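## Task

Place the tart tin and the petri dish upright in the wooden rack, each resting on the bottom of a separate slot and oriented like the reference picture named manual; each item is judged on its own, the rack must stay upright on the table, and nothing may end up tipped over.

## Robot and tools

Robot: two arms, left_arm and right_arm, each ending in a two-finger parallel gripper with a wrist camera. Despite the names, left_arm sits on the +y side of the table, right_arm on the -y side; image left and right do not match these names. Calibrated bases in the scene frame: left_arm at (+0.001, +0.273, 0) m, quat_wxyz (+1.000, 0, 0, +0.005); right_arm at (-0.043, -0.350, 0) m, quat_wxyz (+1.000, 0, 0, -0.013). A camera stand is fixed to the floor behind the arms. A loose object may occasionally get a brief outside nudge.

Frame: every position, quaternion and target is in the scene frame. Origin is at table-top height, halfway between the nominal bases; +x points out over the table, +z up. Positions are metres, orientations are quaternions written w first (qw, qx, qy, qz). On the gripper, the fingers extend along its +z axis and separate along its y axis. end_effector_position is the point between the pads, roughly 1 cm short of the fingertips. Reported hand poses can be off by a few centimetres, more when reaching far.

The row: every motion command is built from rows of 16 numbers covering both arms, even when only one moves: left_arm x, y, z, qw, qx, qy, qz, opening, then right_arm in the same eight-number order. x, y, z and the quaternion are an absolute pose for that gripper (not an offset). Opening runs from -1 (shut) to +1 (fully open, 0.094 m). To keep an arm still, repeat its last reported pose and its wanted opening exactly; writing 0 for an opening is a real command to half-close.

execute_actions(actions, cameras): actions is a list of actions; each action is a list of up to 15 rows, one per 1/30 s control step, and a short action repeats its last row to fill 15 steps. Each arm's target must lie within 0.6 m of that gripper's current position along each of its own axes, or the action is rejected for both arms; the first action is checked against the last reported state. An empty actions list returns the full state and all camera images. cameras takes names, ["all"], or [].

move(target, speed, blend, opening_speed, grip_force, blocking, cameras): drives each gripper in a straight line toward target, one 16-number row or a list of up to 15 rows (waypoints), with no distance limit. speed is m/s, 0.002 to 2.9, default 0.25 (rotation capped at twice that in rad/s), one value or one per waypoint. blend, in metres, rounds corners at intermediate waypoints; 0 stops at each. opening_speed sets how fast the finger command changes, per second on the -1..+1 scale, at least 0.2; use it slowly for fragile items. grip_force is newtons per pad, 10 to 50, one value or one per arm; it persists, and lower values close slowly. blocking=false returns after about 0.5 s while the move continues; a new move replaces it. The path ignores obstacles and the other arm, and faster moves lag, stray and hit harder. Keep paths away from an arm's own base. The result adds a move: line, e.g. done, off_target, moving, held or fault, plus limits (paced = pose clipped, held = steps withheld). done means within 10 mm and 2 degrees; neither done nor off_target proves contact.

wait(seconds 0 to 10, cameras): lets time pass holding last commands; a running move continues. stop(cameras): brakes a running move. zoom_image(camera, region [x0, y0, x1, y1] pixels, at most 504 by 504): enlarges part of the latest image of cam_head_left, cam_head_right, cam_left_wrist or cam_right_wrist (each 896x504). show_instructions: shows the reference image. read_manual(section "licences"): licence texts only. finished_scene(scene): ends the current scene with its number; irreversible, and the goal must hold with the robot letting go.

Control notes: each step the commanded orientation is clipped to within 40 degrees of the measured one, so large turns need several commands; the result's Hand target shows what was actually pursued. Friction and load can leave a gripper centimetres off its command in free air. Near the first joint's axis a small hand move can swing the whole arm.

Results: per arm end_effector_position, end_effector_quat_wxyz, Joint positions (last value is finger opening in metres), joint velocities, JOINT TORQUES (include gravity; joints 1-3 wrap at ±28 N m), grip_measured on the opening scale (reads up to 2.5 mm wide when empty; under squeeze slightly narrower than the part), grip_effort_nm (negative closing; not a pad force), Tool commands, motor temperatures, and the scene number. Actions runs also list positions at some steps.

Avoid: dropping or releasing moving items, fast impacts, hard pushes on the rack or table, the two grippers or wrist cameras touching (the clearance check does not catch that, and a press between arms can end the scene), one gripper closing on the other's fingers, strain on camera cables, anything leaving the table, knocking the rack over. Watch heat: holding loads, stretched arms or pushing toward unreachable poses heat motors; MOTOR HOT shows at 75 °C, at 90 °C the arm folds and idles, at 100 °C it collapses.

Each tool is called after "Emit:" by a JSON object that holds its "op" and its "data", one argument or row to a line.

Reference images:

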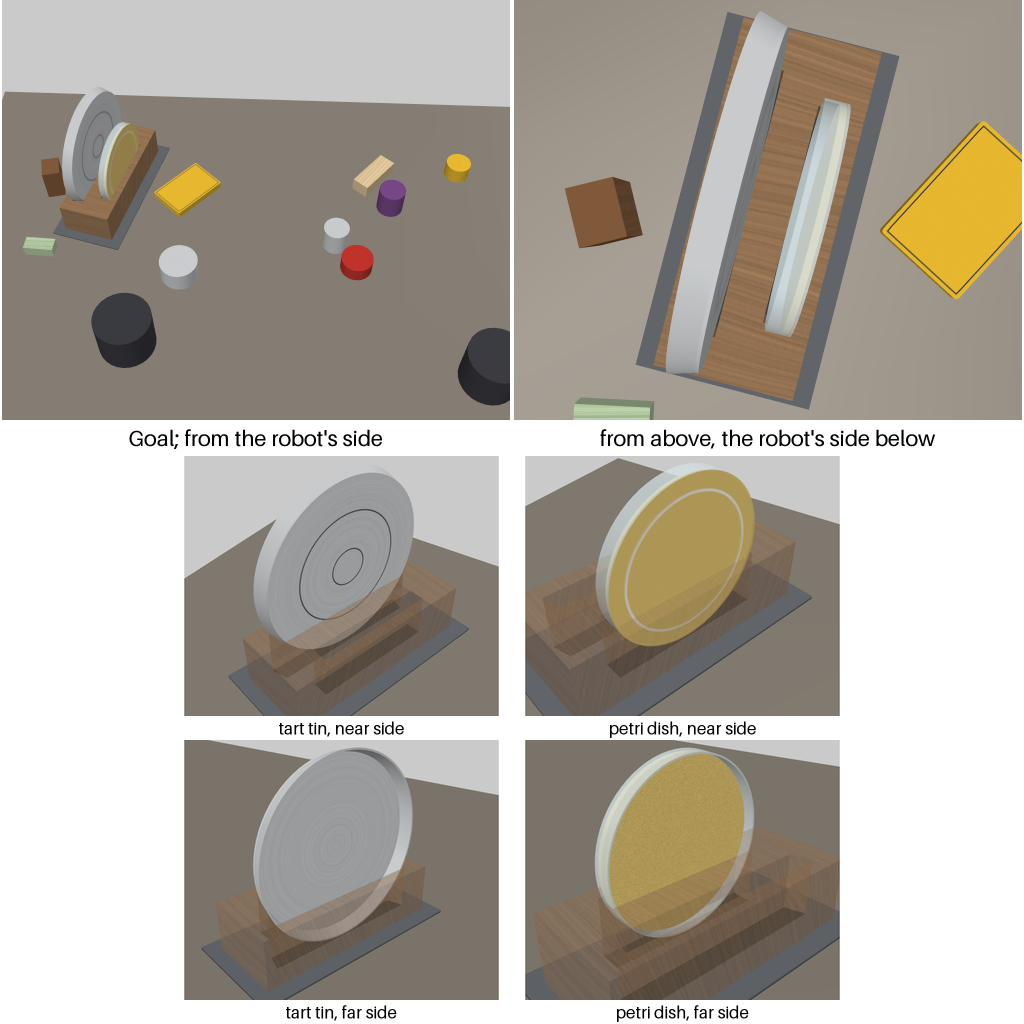

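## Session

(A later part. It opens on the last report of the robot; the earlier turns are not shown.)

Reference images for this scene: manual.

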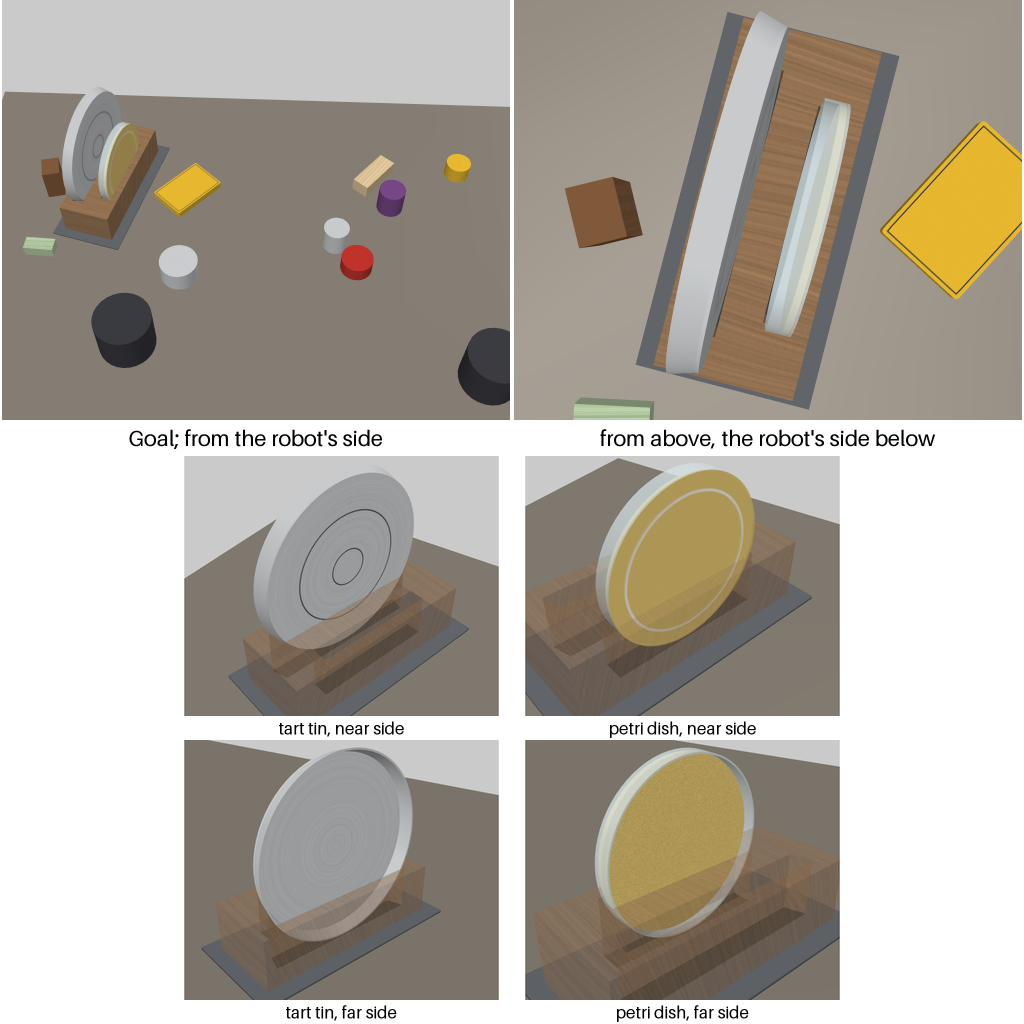

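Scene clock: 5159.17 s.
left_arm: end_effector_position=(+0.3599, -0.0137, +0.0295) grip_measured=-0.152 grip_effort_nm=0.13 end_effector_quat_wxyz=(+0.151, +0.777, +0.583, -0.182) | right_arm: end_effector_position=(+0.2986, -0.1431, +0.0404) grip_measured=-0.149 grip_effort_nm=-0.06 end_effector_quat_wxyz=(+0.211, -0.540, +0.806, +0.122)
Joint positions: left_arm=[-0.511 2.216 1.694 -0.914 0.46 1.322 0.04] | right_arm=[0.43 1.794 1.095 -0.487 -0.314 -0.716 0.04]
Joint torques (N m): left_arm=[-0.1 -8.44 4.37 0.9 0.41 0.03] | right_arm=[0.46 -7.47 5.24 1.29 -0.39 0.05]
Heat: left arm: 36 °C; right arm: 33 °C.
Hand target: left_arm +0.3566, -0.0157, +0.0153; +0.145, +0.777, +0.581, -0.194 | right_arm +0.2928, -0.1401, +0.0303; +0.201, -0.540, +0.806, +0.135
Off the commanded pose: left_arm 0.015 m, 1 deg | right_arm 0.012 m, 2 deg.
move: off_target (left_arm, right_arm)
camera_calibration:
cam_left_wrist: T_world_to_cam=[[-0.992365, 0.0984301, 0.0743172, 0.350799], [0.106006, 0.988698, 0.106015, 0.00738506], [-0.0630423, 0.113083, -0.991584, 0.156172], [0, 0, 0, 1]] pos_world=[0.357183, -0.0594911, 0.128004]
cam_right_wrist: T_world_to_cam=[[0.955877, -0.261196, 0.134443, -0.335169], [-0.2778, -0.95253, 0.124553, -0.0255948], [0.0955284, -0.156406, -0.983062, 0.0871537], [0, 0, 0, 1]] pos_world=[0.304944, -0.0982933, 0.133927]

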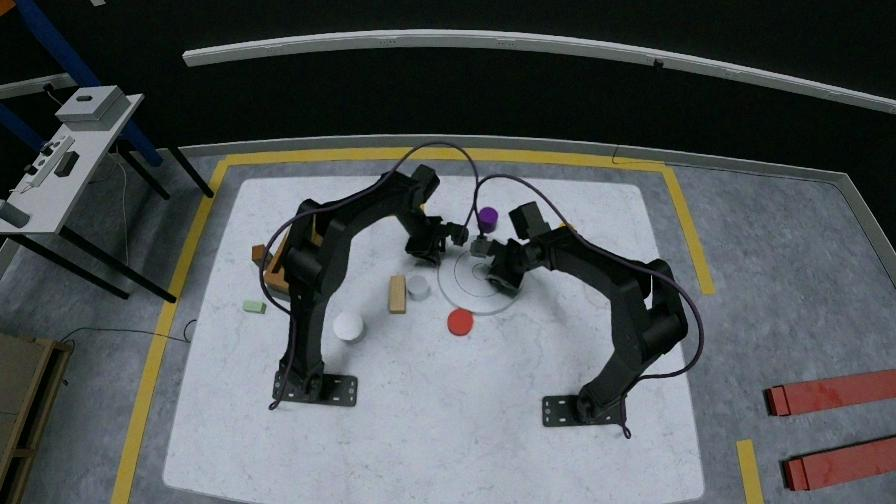

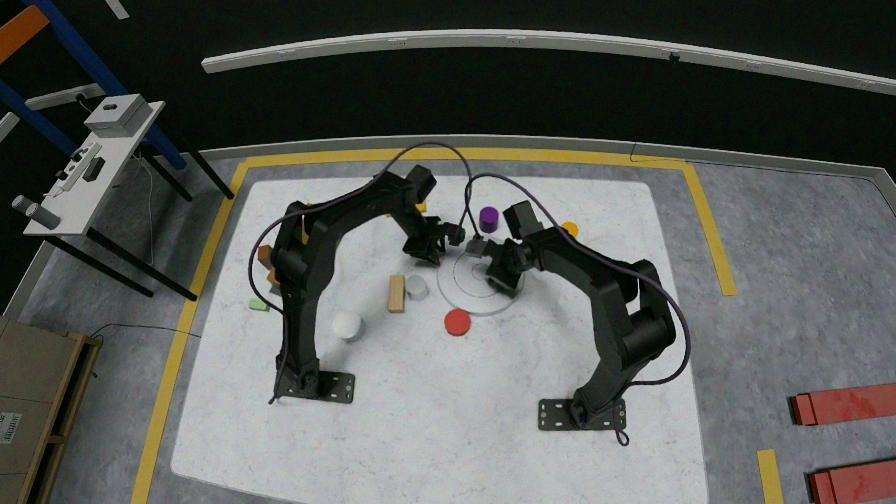

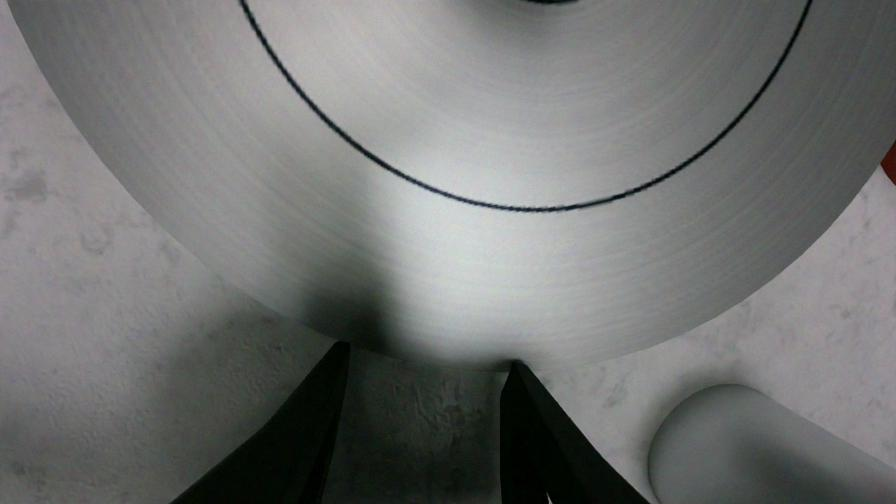

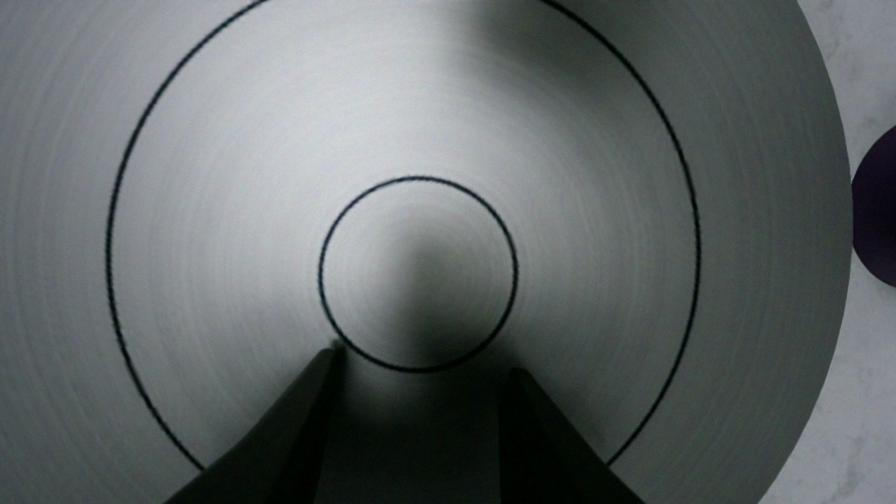

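Emit:
{"op": "move", "data": {
  "target": [
    [0.3670,0.0200,0.030,0.1473,0.7698,0.5907,-0.1919,0.36,0.2930,-0.1500,0.080,0.2051,-0.5142,0.8228,0.1282,-0.15],
    [0.3600,0.0200,0.012,0.1473,0.7698,0.5907,-0.1919,0.36,0.2400,-0.2600,0.070,0.2051,-0.5142,0.8228,0.1282,0.36],
    [0.3580,0.0160,0.008,0.1473,0.7698,0.5907,-0.1919,0.36,0.2430,-0.2540,0.022,0.2051,-0.5142,0.8228,0.1282,0.36]
  ],
  "speed": [0.1,0.15,0.1],
  "cameras": ["all"]
}}

Scene clock: 5207.30 s.
left_arm: end_effector_position=(+0.3686, +0.0155, +0.0176) grip_measured=+0.357 grip_effort_nm=0.15 end_effector_quat_wxyz=(+0.165, +0.769, +0.588, -0.190) | right_arm: end_effector_position=(+0.2460, -0.2588, +0.0267) grip_measured=+0.358 grip_effort_nm=0.09 end_effector_quat_wxyz=(+0.207, -0.513, +0.825, +0.118)
Joint positions: left_arm=[-0.431 2.203 1.612 -0.859 0.496 1.384 0.064] | right_arm=[0.096 1.547 0.774 -0.525 -0.401 -0.989 0.064]
Joint torques (N m): left_arm=[-1.22 -10.37 2.91 0.68 0.1 -0.1] | right_arm=[0.79 -5.12 5.11 1.11 -0.38 0.07]
Heat: left arm: 38 °C; right arm: 32 °C.
Hand target: left_arm +0.3581, +0.0161, +0.0082; +0.147, +0.770, +0.591, -0.192 | right_arm +0.2428, -0.2541, +0.0221; +0.205, -0.514, +0.823, +0.128
Off the commanded pose: left_arm 0.014 m, 2 deg | right_arm 0.007 m, 1 deg.
move: off_target (left_arm)
camera_calibration:
cam_left_wrist: T_world_to_cam=[[-0.994271, 0.0797602, 0.0711637, 0.3585], [0.085047, 0.993577, 0.0746426, -0.0129956], [-0.0647531, 0.0802672, -0.994668, 0.142837], [0, 0, 0, 1]] pos_world=[0.366801, -0.0271471, 0.117533]
cam_right_wrist: T_world_to_cam=[[0.939204, -0.321409, 0.120797, -0.324329], [-0.336239, -0.932205, 0.133929, -0.129312], [0.0695612, -0.166404, -0.983601, 0.0644629], [0, 0, 0, 1]] pos_world=[0.256647, -0.21406, 0.119902]

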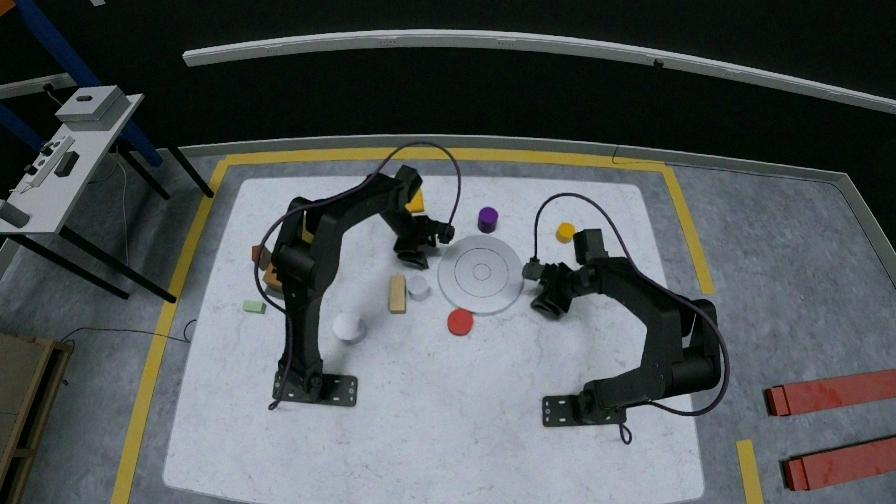

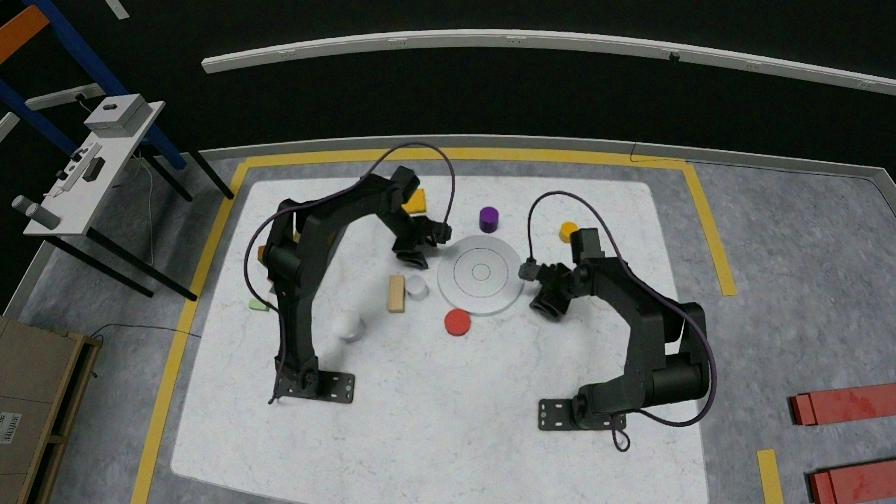

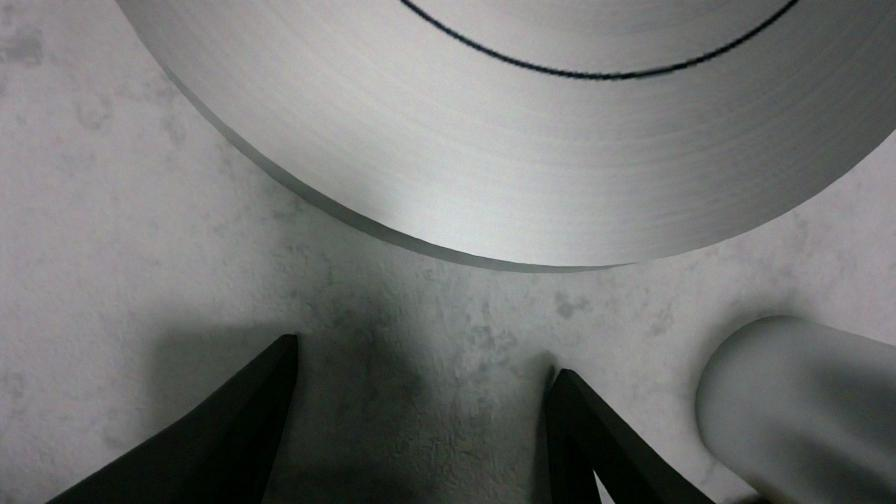

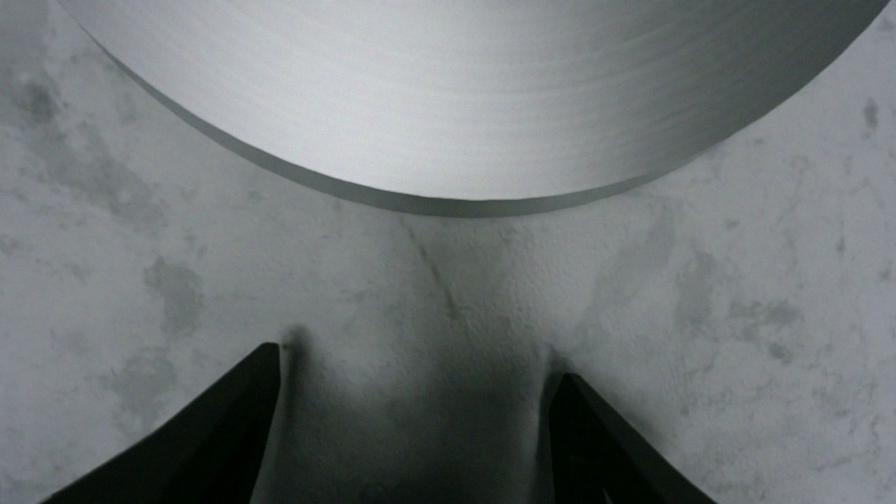

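Emit:
{"op": "move", "data": {
  "target": [
    [0.3440,0.0180,0.008,0.1473,0.7698,0.5907,-0.1919,-0.15,0.2480,-0.2440,0.020,0.2051,-0.5142,0.8228,0.1282,0.36],
    [0.3400,0.0030,0.006,0.1473,0.7698,0.5907,-0.1919,-0.15,0.2550,-0.2330,0.020,0.2051,-0.5142,0.8228,0.1282,0.36]
  ],
  "speed": [0.08,0.05],
  "cameras": ["cam_left_wrist","cam_right_wrist"]
}}

Scene clock: 5248.10 s.
left_arm: end_effector_position=(+0.3566, -0.0024, +0.0176) grip_measured=-0.147 grip_effort_nm=-0.14 end_effector_quat_wxyz=(+0.181, +0.772, +0.581, -0.185) | right_arm: end_effector_position=(+0.2476, -0.2365, +0.0190) grip_measured=+0.358 grip_effort_nm=0.09 end_effector_quat_wxyz=(+0.200, -0.513, +0.825, +0.130)
Joint positions: left_arm=[-0.479 2.162 1.536 -0.766 0.496 1.337 0.04] | right_arm=[0.172 1.594 0.784 -0.481 -0.396 -0.91 0.064]
Joint torques (N m): left_arm=[-1.14 -10.04 3.06 0.46 0.04 -0.15] | right_arm=[0.7 -5.12 7.51 1.09 -0.23 0.05]
Heat: left arm: 37 °C; right arm: 31 °C.
Hand target: left_arm +0.3404, +0.0031, +0.0065; +0.147, +0.770, +0.590, -0.191 | right_arm +0.2548, -0.2331, +0.0201; +0.205, -0.514, +0.823, +0.128
Off the commanded pose: left_arm 0.021 m, 4 deg | right_arm 0.008 m, 1 deg.
move: off_target (left_arm)
camera_calibration:
cam_left_wrist: T_world_to_cam=[[-0.995282, 0.0881428, 0.0405574, 0.348903], [0.090363, 0.994298, 0.0566229, 0.00425195], [-0.0353352, 0.0600206, -0.997572, 0.132977], [0, 0, 0, 1]] pos_world=[0.351572, -0.0429624, 0.118263]
cam_right_wrist: T_world_to_cam=[[0.943496, -0.31782, 0.0938436, -0.317356], [-0.328141, -0.935543, 0.130703, -0.109718], [0.0462545, -0.154112, -0.98697, 0.0691774], [0, 0, 0, 1]] pos_world=[0.260221, -0.192847, 0.112398]
Images, in order (width x height): cam_left_wrist 896x504, cam_right_wrist 896x504.

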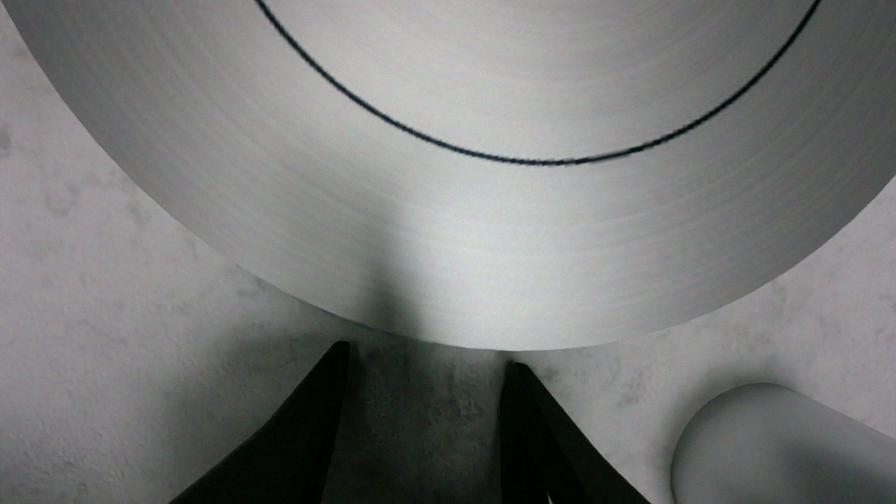

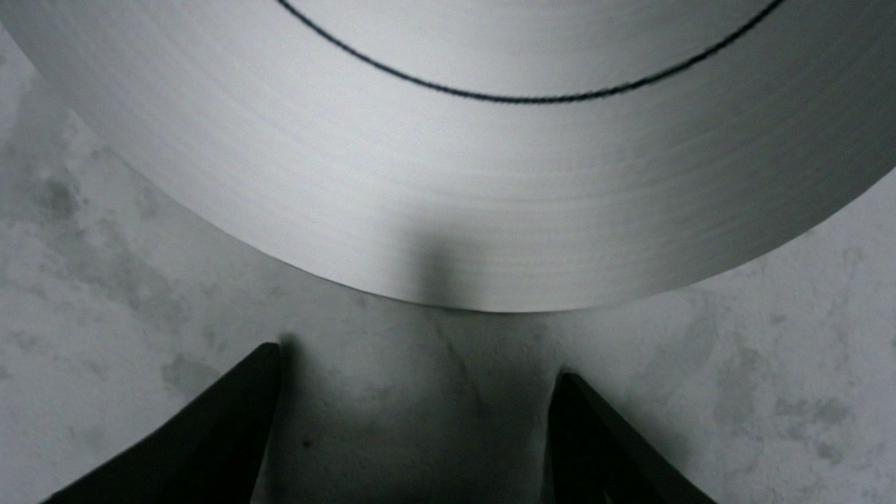

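Emit:
{"op": "move", "data": {
  "target": [
    [0.3240,0.0080,0.006,0.1473,0.7698,0.5907,-0.1919,-0.15,0.2620,-0.2370,0.020,0.2051,-0.5142,0.8228,0.1282,0.36],
    [0.3250,-0.0010,0.006,0.1473,0.7698,0.5907,-0.1919,-0.15,0.2660,-0.2250,0.020,0.2051,-0.5142,0.8228,0.1282,0.36]
  ],
  "speed": [0.06,0.05],
  "cameras": ["cam_left_wrist","cam_right_wrist"]
}}

Scene clock: 5263.47 s.
left_arm: end_effector_position=(+0.3419, -0.0042, +0.0171) grip_measured=-0.147 grip_effort_nm=-0.14 end_effector_quat_wxyz=(+0.185, +0.769, +0.583, -0.186) | right_arm: end_effector_position=(+0.2586, -0.2285, +0.0194) grip_measured=+0.358 grip_effort_nm=0.09 end_effector_quat_wxyz=(+0.200, -0.513, +0.825, +0.129)
Joint positions: left_arm=[-0.498 2.111 1.449 -0.711 0.496 1.307 0.04] | right_arm=[0.195 1.636 0.829 -0.474 -0.389 -0.887 0.064]
Joint torques (N m): left_arm=[-1.78 -9.03 4.34 0.37 0 -0.15] | right_arm=[0.66 -5.53 7.53 1.12 -0.23 0.03]
Heat: left arm: 37 °C; right arm: 32 °C.
Hand target: left_arm +0.3254, -0.0007, +0.0065; +0.148, +0.770, +0.590, -0.191 | right_arm +0.2658, -0.2251, +0.0201; +0.205, -0.514, +0.823, +0.128
Off the commanded pose: left_arm 0.021 m, 4 deg | right_arm 0.008 m, 1 deg.
move: off_target (left_arm)
camera_calibration:
cam_left_wrist: T_world_to_cam=[[-0.995906, 0.082131, 0.0377596, 0.334754], [0.0839795, 0.995197, 0.0502966, 0.00968336], [-0.0334473, 0.0532617, -0.99802, 0.131456], [0, 0, 0, 1]] pos_world=[0.336967, -0.0441321, 0.118068]
cam_right_wrist: T_world_to_cam=[[0.943735, -0.316749, 0.0950525, -0.325137], [-0.327249, -0.935906, 0.130338, -0.0989763], [0.0476757, -0.154111, -0.986903, 0.0699096], [0, 0, 0, 1]] pos_world=[0.27112, -0.184845, 0.112799]
Images, in order (width x height): cam_left_wrist 896x504, cam_right_wrist 896x504.

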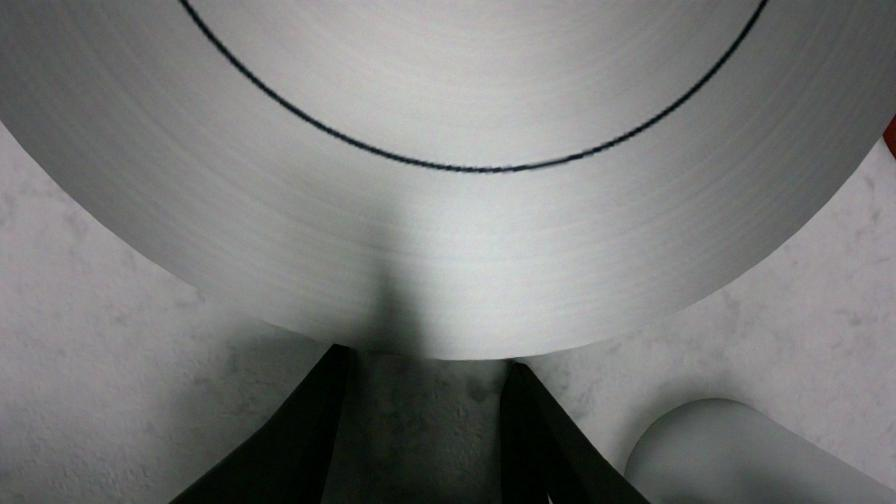

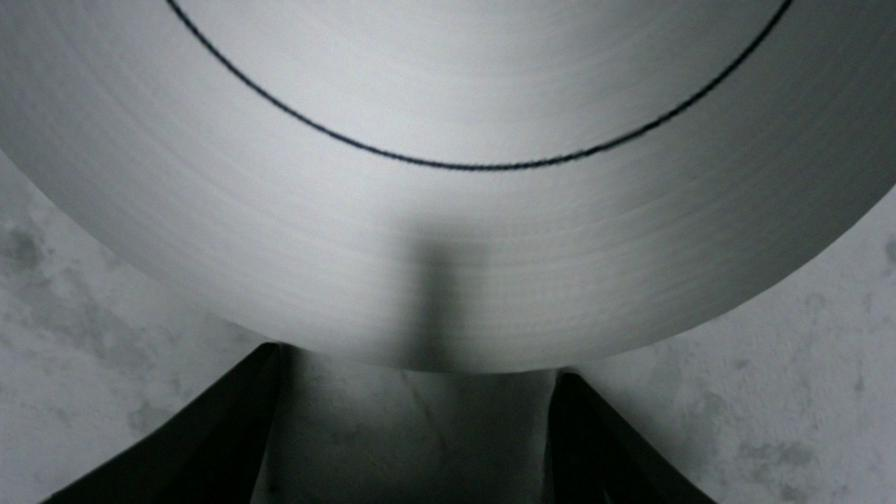

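Emit:
{"op": "move", "data": {
  "target": [
    [0.3270,-0.0300,0.004,0.1473,0.7698,0.5907,-0.1919,-0.15,0.2740,-0.2060,0.019,0.2051,-0.5142,0.8228,0.1282,0.36],
    [0.3260,-0.0540,0.002,0.1473,0.7698,0.5907,-0.1919,-0.15,0.2820,-0.1840,0.018,0.2051,-0.5142,0.8228,0.1282,0.36]
  ],
  "speed": 0.04,
  "cameras": ["cam_left_wrist","cam_right_wrist"]
}}

Scene clock: 5282.73 s.
left_arm: end_effector_position=(+0.3442, -0.0119, +0.0182) grip_measured=-0.147 grip_effort_nm=-0.14 end_effector_quat_wxyz=(+0.136, +0.763, +0.616, -0.140) | right_arm: end_effector_position=(+0.2590, -0.2229, +0.0193) grip_measured=+0.359 grip_effort_nm=0.08 end_effector_quat_wxyz=(+0.152, -0.511, +0.840, +0.096)
Joint positions: left_arm=[-0.564 2.145 1.556 -0.809 0.354 1.199 0.04] | right_arm=[0.275 1.672 0.913 -0.571 -0.272 -0.811 0.064]
Joint torques (N m): left_arm=[-5.24 -5.63 5.91 1.32 1.24 -0.22] | right_arm=[4.71 -3.63 7.58 2.31 -1.04 0.51]
Heat: left arm: 37 °C; right arm: 32 °C.
Hand target: left_arm +0.3234, -0.0496, +0.0042; +0.144, +0.770, +0.591, -0.191 | right_arm +0.2768, -0.1870, +0.0224; +0.200, -0.517, +0.822, +0.130
Off the commanded pose: left_arm 0.049 m, 7 deg | right_arm 0.045 m, 7 deg.
move: off_target (left_arm, right_arm)
camera_calibration:
cam_left_wrist: T_world_to_cam=[[-0.998797, 0.0192628, 0.0450872, 0.337702], [0.0274167, 0.981808, 0.187888, 0.0339629], [-0.0406477, 0.188898, -0.981155, 0.136813], [0, 0, 0, 1]] pos_world=[0.341926, -0.0656937, 0.112627]
cam_right_wrist: T_world_to_cam=[[0.94178, -0.326408, 0.0806752, -0.325062], [-0.336148, -0.908748, 0.24735, -0.0873969], [-0.00742339, -0.260068, -0.965562, 0.0610222], [0, 0, 0, 1]] pos_world=[0.277212, -0.169655, 0.106763]
Images, in order (width x height): cam_left_wrist 896x504, cam_right_wrist 896x504.

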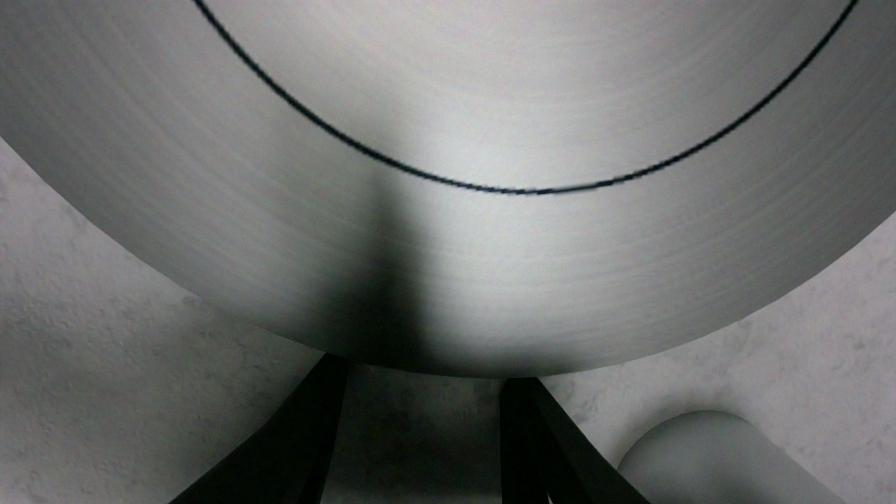

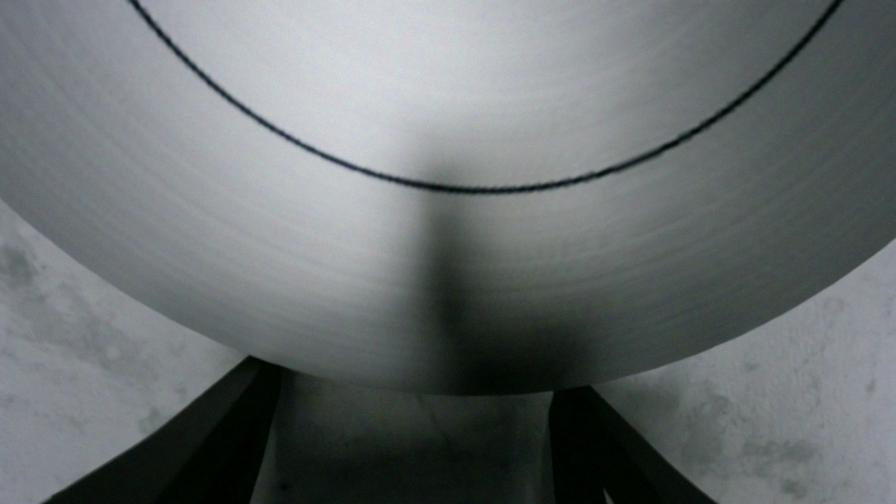

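Emit:
{"op": "move", "data": {
  "target": [
    [0.3260,-0.0540,0.060,0.1473,0.7698,0.5907,-0.1919,-0.15,0.2820,-0.1840,0.076,0.2051,-0.5142,0.8228,0.1282,0.36],
    [0.3260,-0.0540,0.095,0.1473,0.7698,0.5907,-0.1919,-0.15,0.2820,-0.1840,0.111,0.2051,-0.5142,0.8228,0.1282,0.36]
  ],
  "speed": 0.05,
  "blend": [0.01,0],
  "cameras": ["cam_left_wrist","cam_right_wrist","cam_head_left"]
}}

Scene clock: 5300.13 s.
left_arm: end_effector_position=(+0.3414, -0.0136, +0.0671) grip_measured=-0.147 grip_effort_nm=-0.14 end_effector_quat_wxyz=(+0.103, +0.761, +0.625, -0.140) | right_arm: end_effector_position=(+0.2561, -0.2184, +0.0820) grip_measured=+0.359 grip_effort_nm=0.08 end_effector_quat_wxyz=(+0.122, -0.505, +0.848, +0.103)
Joint positions: left_arm=[-0.58 2.145 1.77 -1.081 0.331 1.179 0.04] | right_arm=[0.295 1.62 1.139 -0.904 -0.263 -0.782 0.064]
Joint torques (N m): left_arm=[-3.89 -12.36 8.55 0.71 1.48 -0.01] | right_arm=[2.65 -9.96 10.07 1.75 -1.08 0.16]
Heat: left arm: 36 °C; right arm: 32 °C.
Hand target: left_arm +0.3248, -0.0507, +0.0957; +0.146, +0.771, +0.590, -0.191 | right_arm +0.2776, -0.1869, +0.1141; +0.202, -0.517, +0.821, +0.129
Off the commanded pose: left_arm 0.051 m, 9 deg | right_arm 0.052 m, 10 deg.
move: off_target (left_arm, right_arm)
camera_calibration:
cam_left_wrist: T_world_to_cam=[[-0.995947, 0.00926927, 0.0894591, 0.3286], [0.0303192, 0.971054, 0.236927, 0.0221112], [-0.0846735, 0.23868, -0.9674, 0.19978], [0, 0, 0, 1]] pos_world=[0.343514, -0.0722005, 0.158633]
cam_right_wrist: T_world_to_cam=[[0.941941, -0.33444, 0.0299663, -0.323532], [-0.328842, -0.90075, 0.283746, -0.102986], [-0.0679038, -0.277126, -0.958431, 0.133819], [0, 0, 0, 1]] pos_world=[0.279968, -0.163882, 0.167174]
Images, in order (width x height): cam_head_left 896x504, cam_left_wrist 896x504, cam_right_wrist 896x504.

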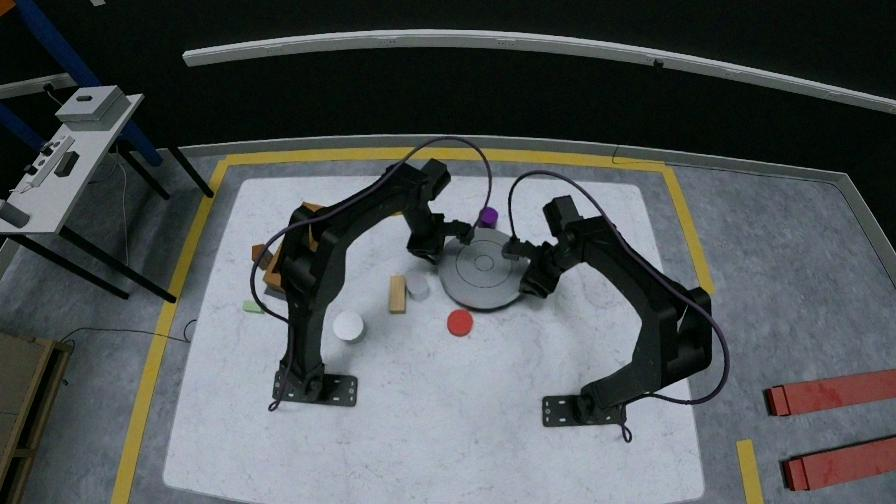

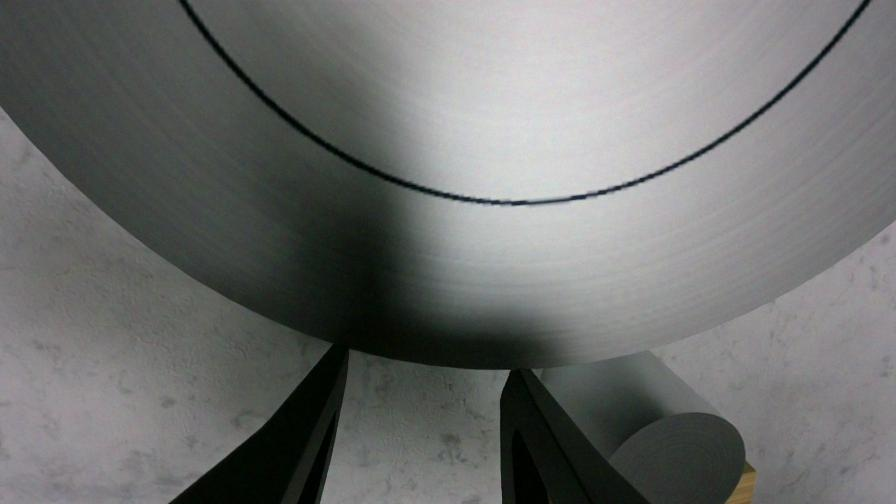

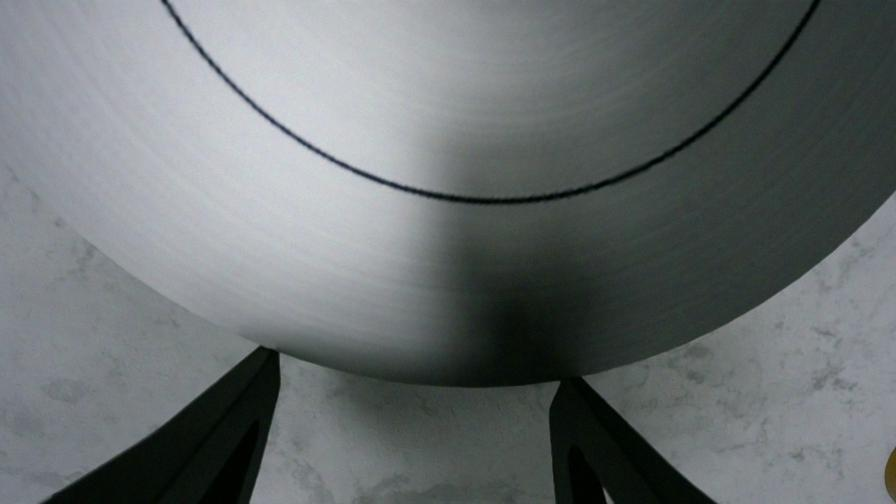

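Emit:
{"op": "move", "data": {
  "target": [
    [0.3255,-0.0540,0.107,0.1473,0.7698,0.5907,-0.1919,-0.15,0.2820,-0.1840,0.111,0.2051,-0.5142,0.8228,0.1282,0.36],
    [0.3130,-0.0090,0.107,0.1473,0.7698,0.5907,-0.1919,-0.15,0.2740,-0.1390,0.111,0.2051,-0.5142,0.8228,0.1282,0.36]
  ],
  "speed": 0.05,
  "blend": [0.01,0],
  "cameras": ["cam_left_wrist","cam_right_wrist","cam_head_left"]
}}

Scene clock: 5345.07 s.
left_arm: end_effector_position=(+0.3255, +0.0243, +0.0757) grip_measured=-0.147 grip_effort_nm=-0.14 end_effector_quat_wxyz=(+0.084, +0.763, +0.626, -0.140) | right_arm: end_effector_position=(+0.2385, -0.1795, +0.0868) grip_measured=+0.359 grip_effort_nm=0.08 end_effector_quat_wxyz=(+0.110, -0.505, +0.850, +0.104)
Joint positions: left_arm=[-0.526 2.048 1.662 -1.127 0.323 1.243 0.04] | right_arm=[0.443 1.615 1.157 -0.914 -0.232 -0.632 0.064]
Joint torques (N m): left_arm=[-2.1 -14.43 5.12 0.78 1.65 0.21] | right_arm=[2.58 -8.21 10.37 2.38 -0.87 0.14]
Heat: left arm: 39 °C; right arm: 33 °C.
Hand target: left_arm +0.3123, -0.0062, +0.1077; +0.143, +0.772, +0.589, -0.190 | right_arm +0.2679, -0.1432, +0.1167; +0.202, -0.517, +0.822, +0.129
Off the commanded pose: left_arm 0.047 m, 10 deg | right_arm 0.059 m, 12 deg.
move: off_target (left_arm, right_arm); blend cut to 0.0059 m at target 1
camera_calibration:
cam_left_wrist: T_world_to_cam=[[-0.993401, 0.0121585, 0.114044, 0.308918], [0.0422302, 0.96328, 0.265157, -0.0220985], [-0.106632, 0.268224, -0.957437, 0.203397], [0, 0, 0, 1]] pos_world=[0.329502, -0.0370249, 0.16537]
cam_right_wrist: T_world_to_cam=[[0.942225, -0.334731, 0.0129622, -0.292732], [-0.32297, -0.897489, 0.300339, -0.0773376], [-0.0888993, -0.287173, -0.953744, 0.150789], [0, 0, 0, 1]] pos_world=[0.264246, -0.124093, 0.170836]
Images, in order (width x height): cam_head_left 896x504, cam_left_wrist 896x504, cam_right_wrist 896x504.

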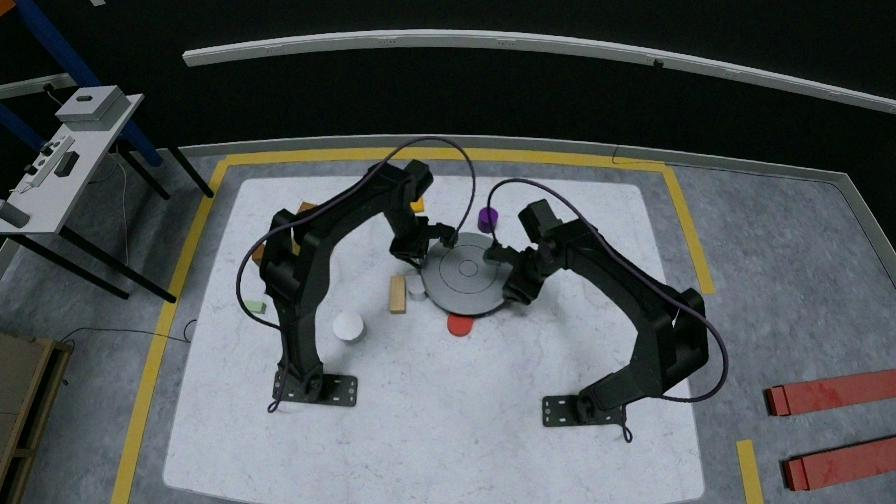

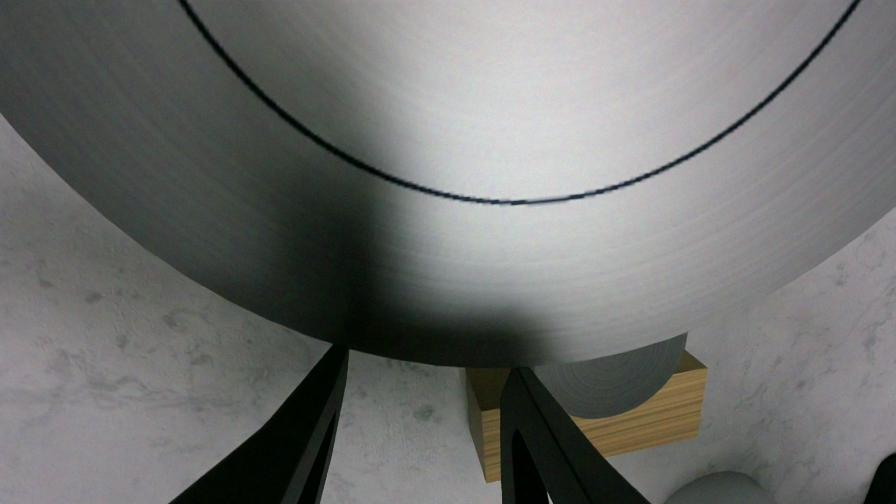

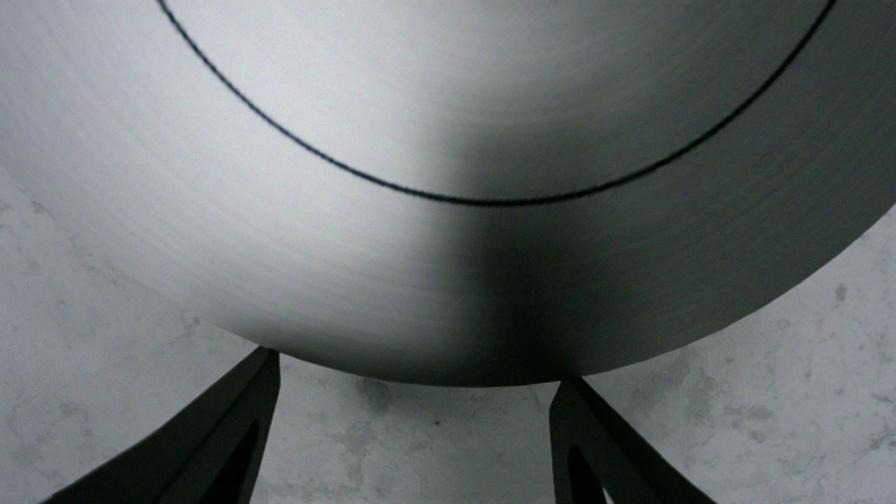

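Emit:
{"op": "move", "data": {
  "target": [0.3060,0.0380,0.107,0.1473,0.7698,0.5907,-0.1919,-0.15,0.2700,-0.0920,0.111,0.2051,-0.5142,0.8228,0.1282,0.36],
  "speed": 0.05,
  "cameras": ["cam_left_wrist","cam_right_wrist","cam_head_left"]
}}

Scene clock: 5355.40 s.
left_arm: end_effector_position=(+0.3208, +0.0688, +0.0795) grip_measured=-0.147 grip_effort_nm=-0.14 end_effector_quat_wxyz=(+0.092, +0.763, +0.625, -0.139) | right_arm: end_effector_position=(+0.2341, -0.1366, +0.0926) grip_measured=+0.359 grip_effort_nm=0.08 end_effector_quat_wxyz=(+0.117, -0.508, +0.848, +0.099)
Joint positions: left_arm=[-0.425 1.947 1.531 -1.116 0.333 1.349 0.04] | right_arm=[0.582 1.653 1.218 -0.894 -0.194 -0.5 0.064]
Joint torques (N m): left_arm=[-1.99 -13.14 4.9 0.55 1.68 0.27] | right_arm=[2.25 -6.71 10.77 2.64 -0.65 0.08]
Heat: left arm: 41 °C; right arm: 33 °C.
Hand target: left_arm +0.3060, +0.0405, +0.1073; +0.145, +0.771, +0.590, -0.190 | right_arm +0.2638, -0.0970, +0.1170; +0.203, -0.517, +0.822, +0.129
Off the commanded pose: left_arm 0.044 m, 10 deg | right_arm 0.060 m, 11 deg.
move: off_target (left_arm, right_arm)
camera_calibration:
cam_left_wrist: T_world_to_cam=[[-0.994622, 0.0127038, 0.102791, 0.304445], [0.0386703, 0.96623, 0.254765, -0.0640357], [-0.0960835, 0.25737, -0.961524, 0.192273], [0, 0, 0, 1]] pos_world=[0.323758, 0.00852032, 0.169895]
cam_right_wrist: T_world_to_cam=[[0.943387, -0.330394, 0.0293511, -0.275558], [-0.323877, -0.898436, 0.296508, -0.0415285], [-0.0715946, -0.289228, -0.954579, 0.164101], [0, 0, 0, 1]] pos_world=[0.258257, -0.080891, 0.177049]
Images, in order (width x height): cam_head_left 896x504, cam_left_wrist 896x504, cam_right_wrist 896x504.

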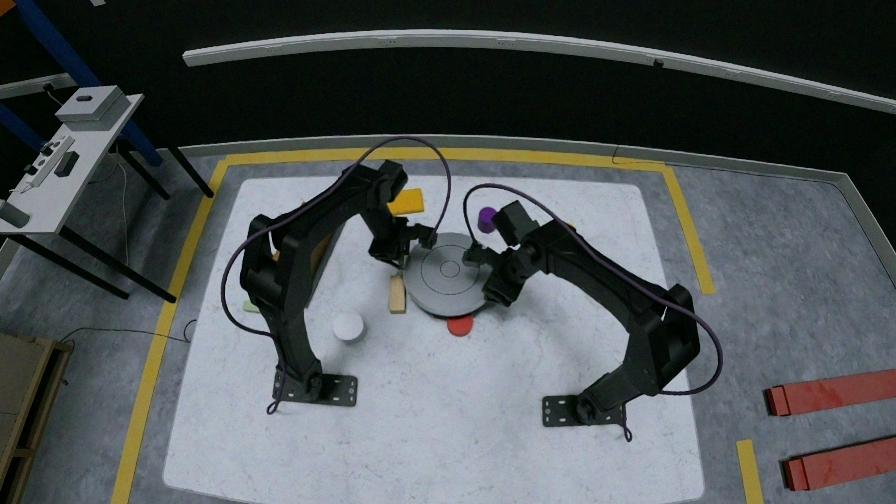

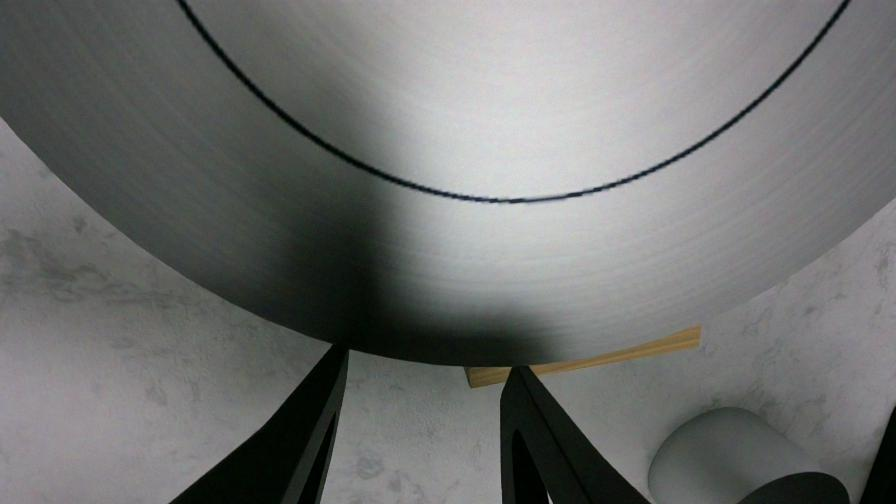

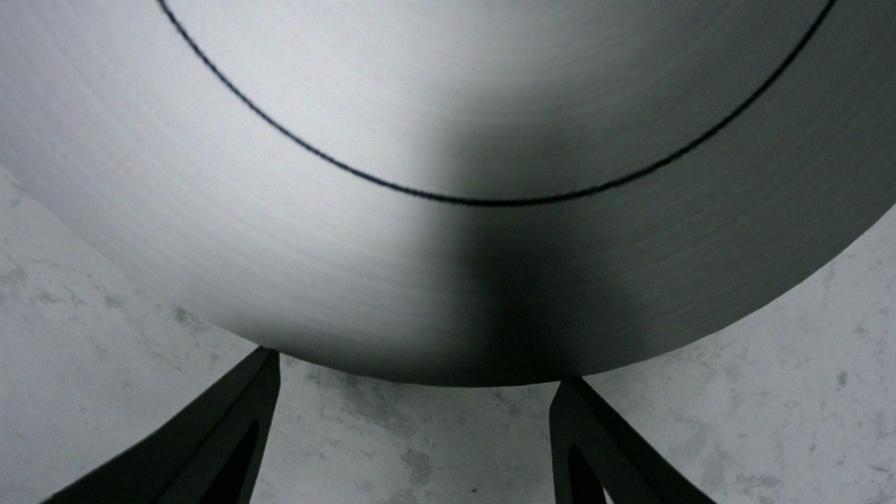

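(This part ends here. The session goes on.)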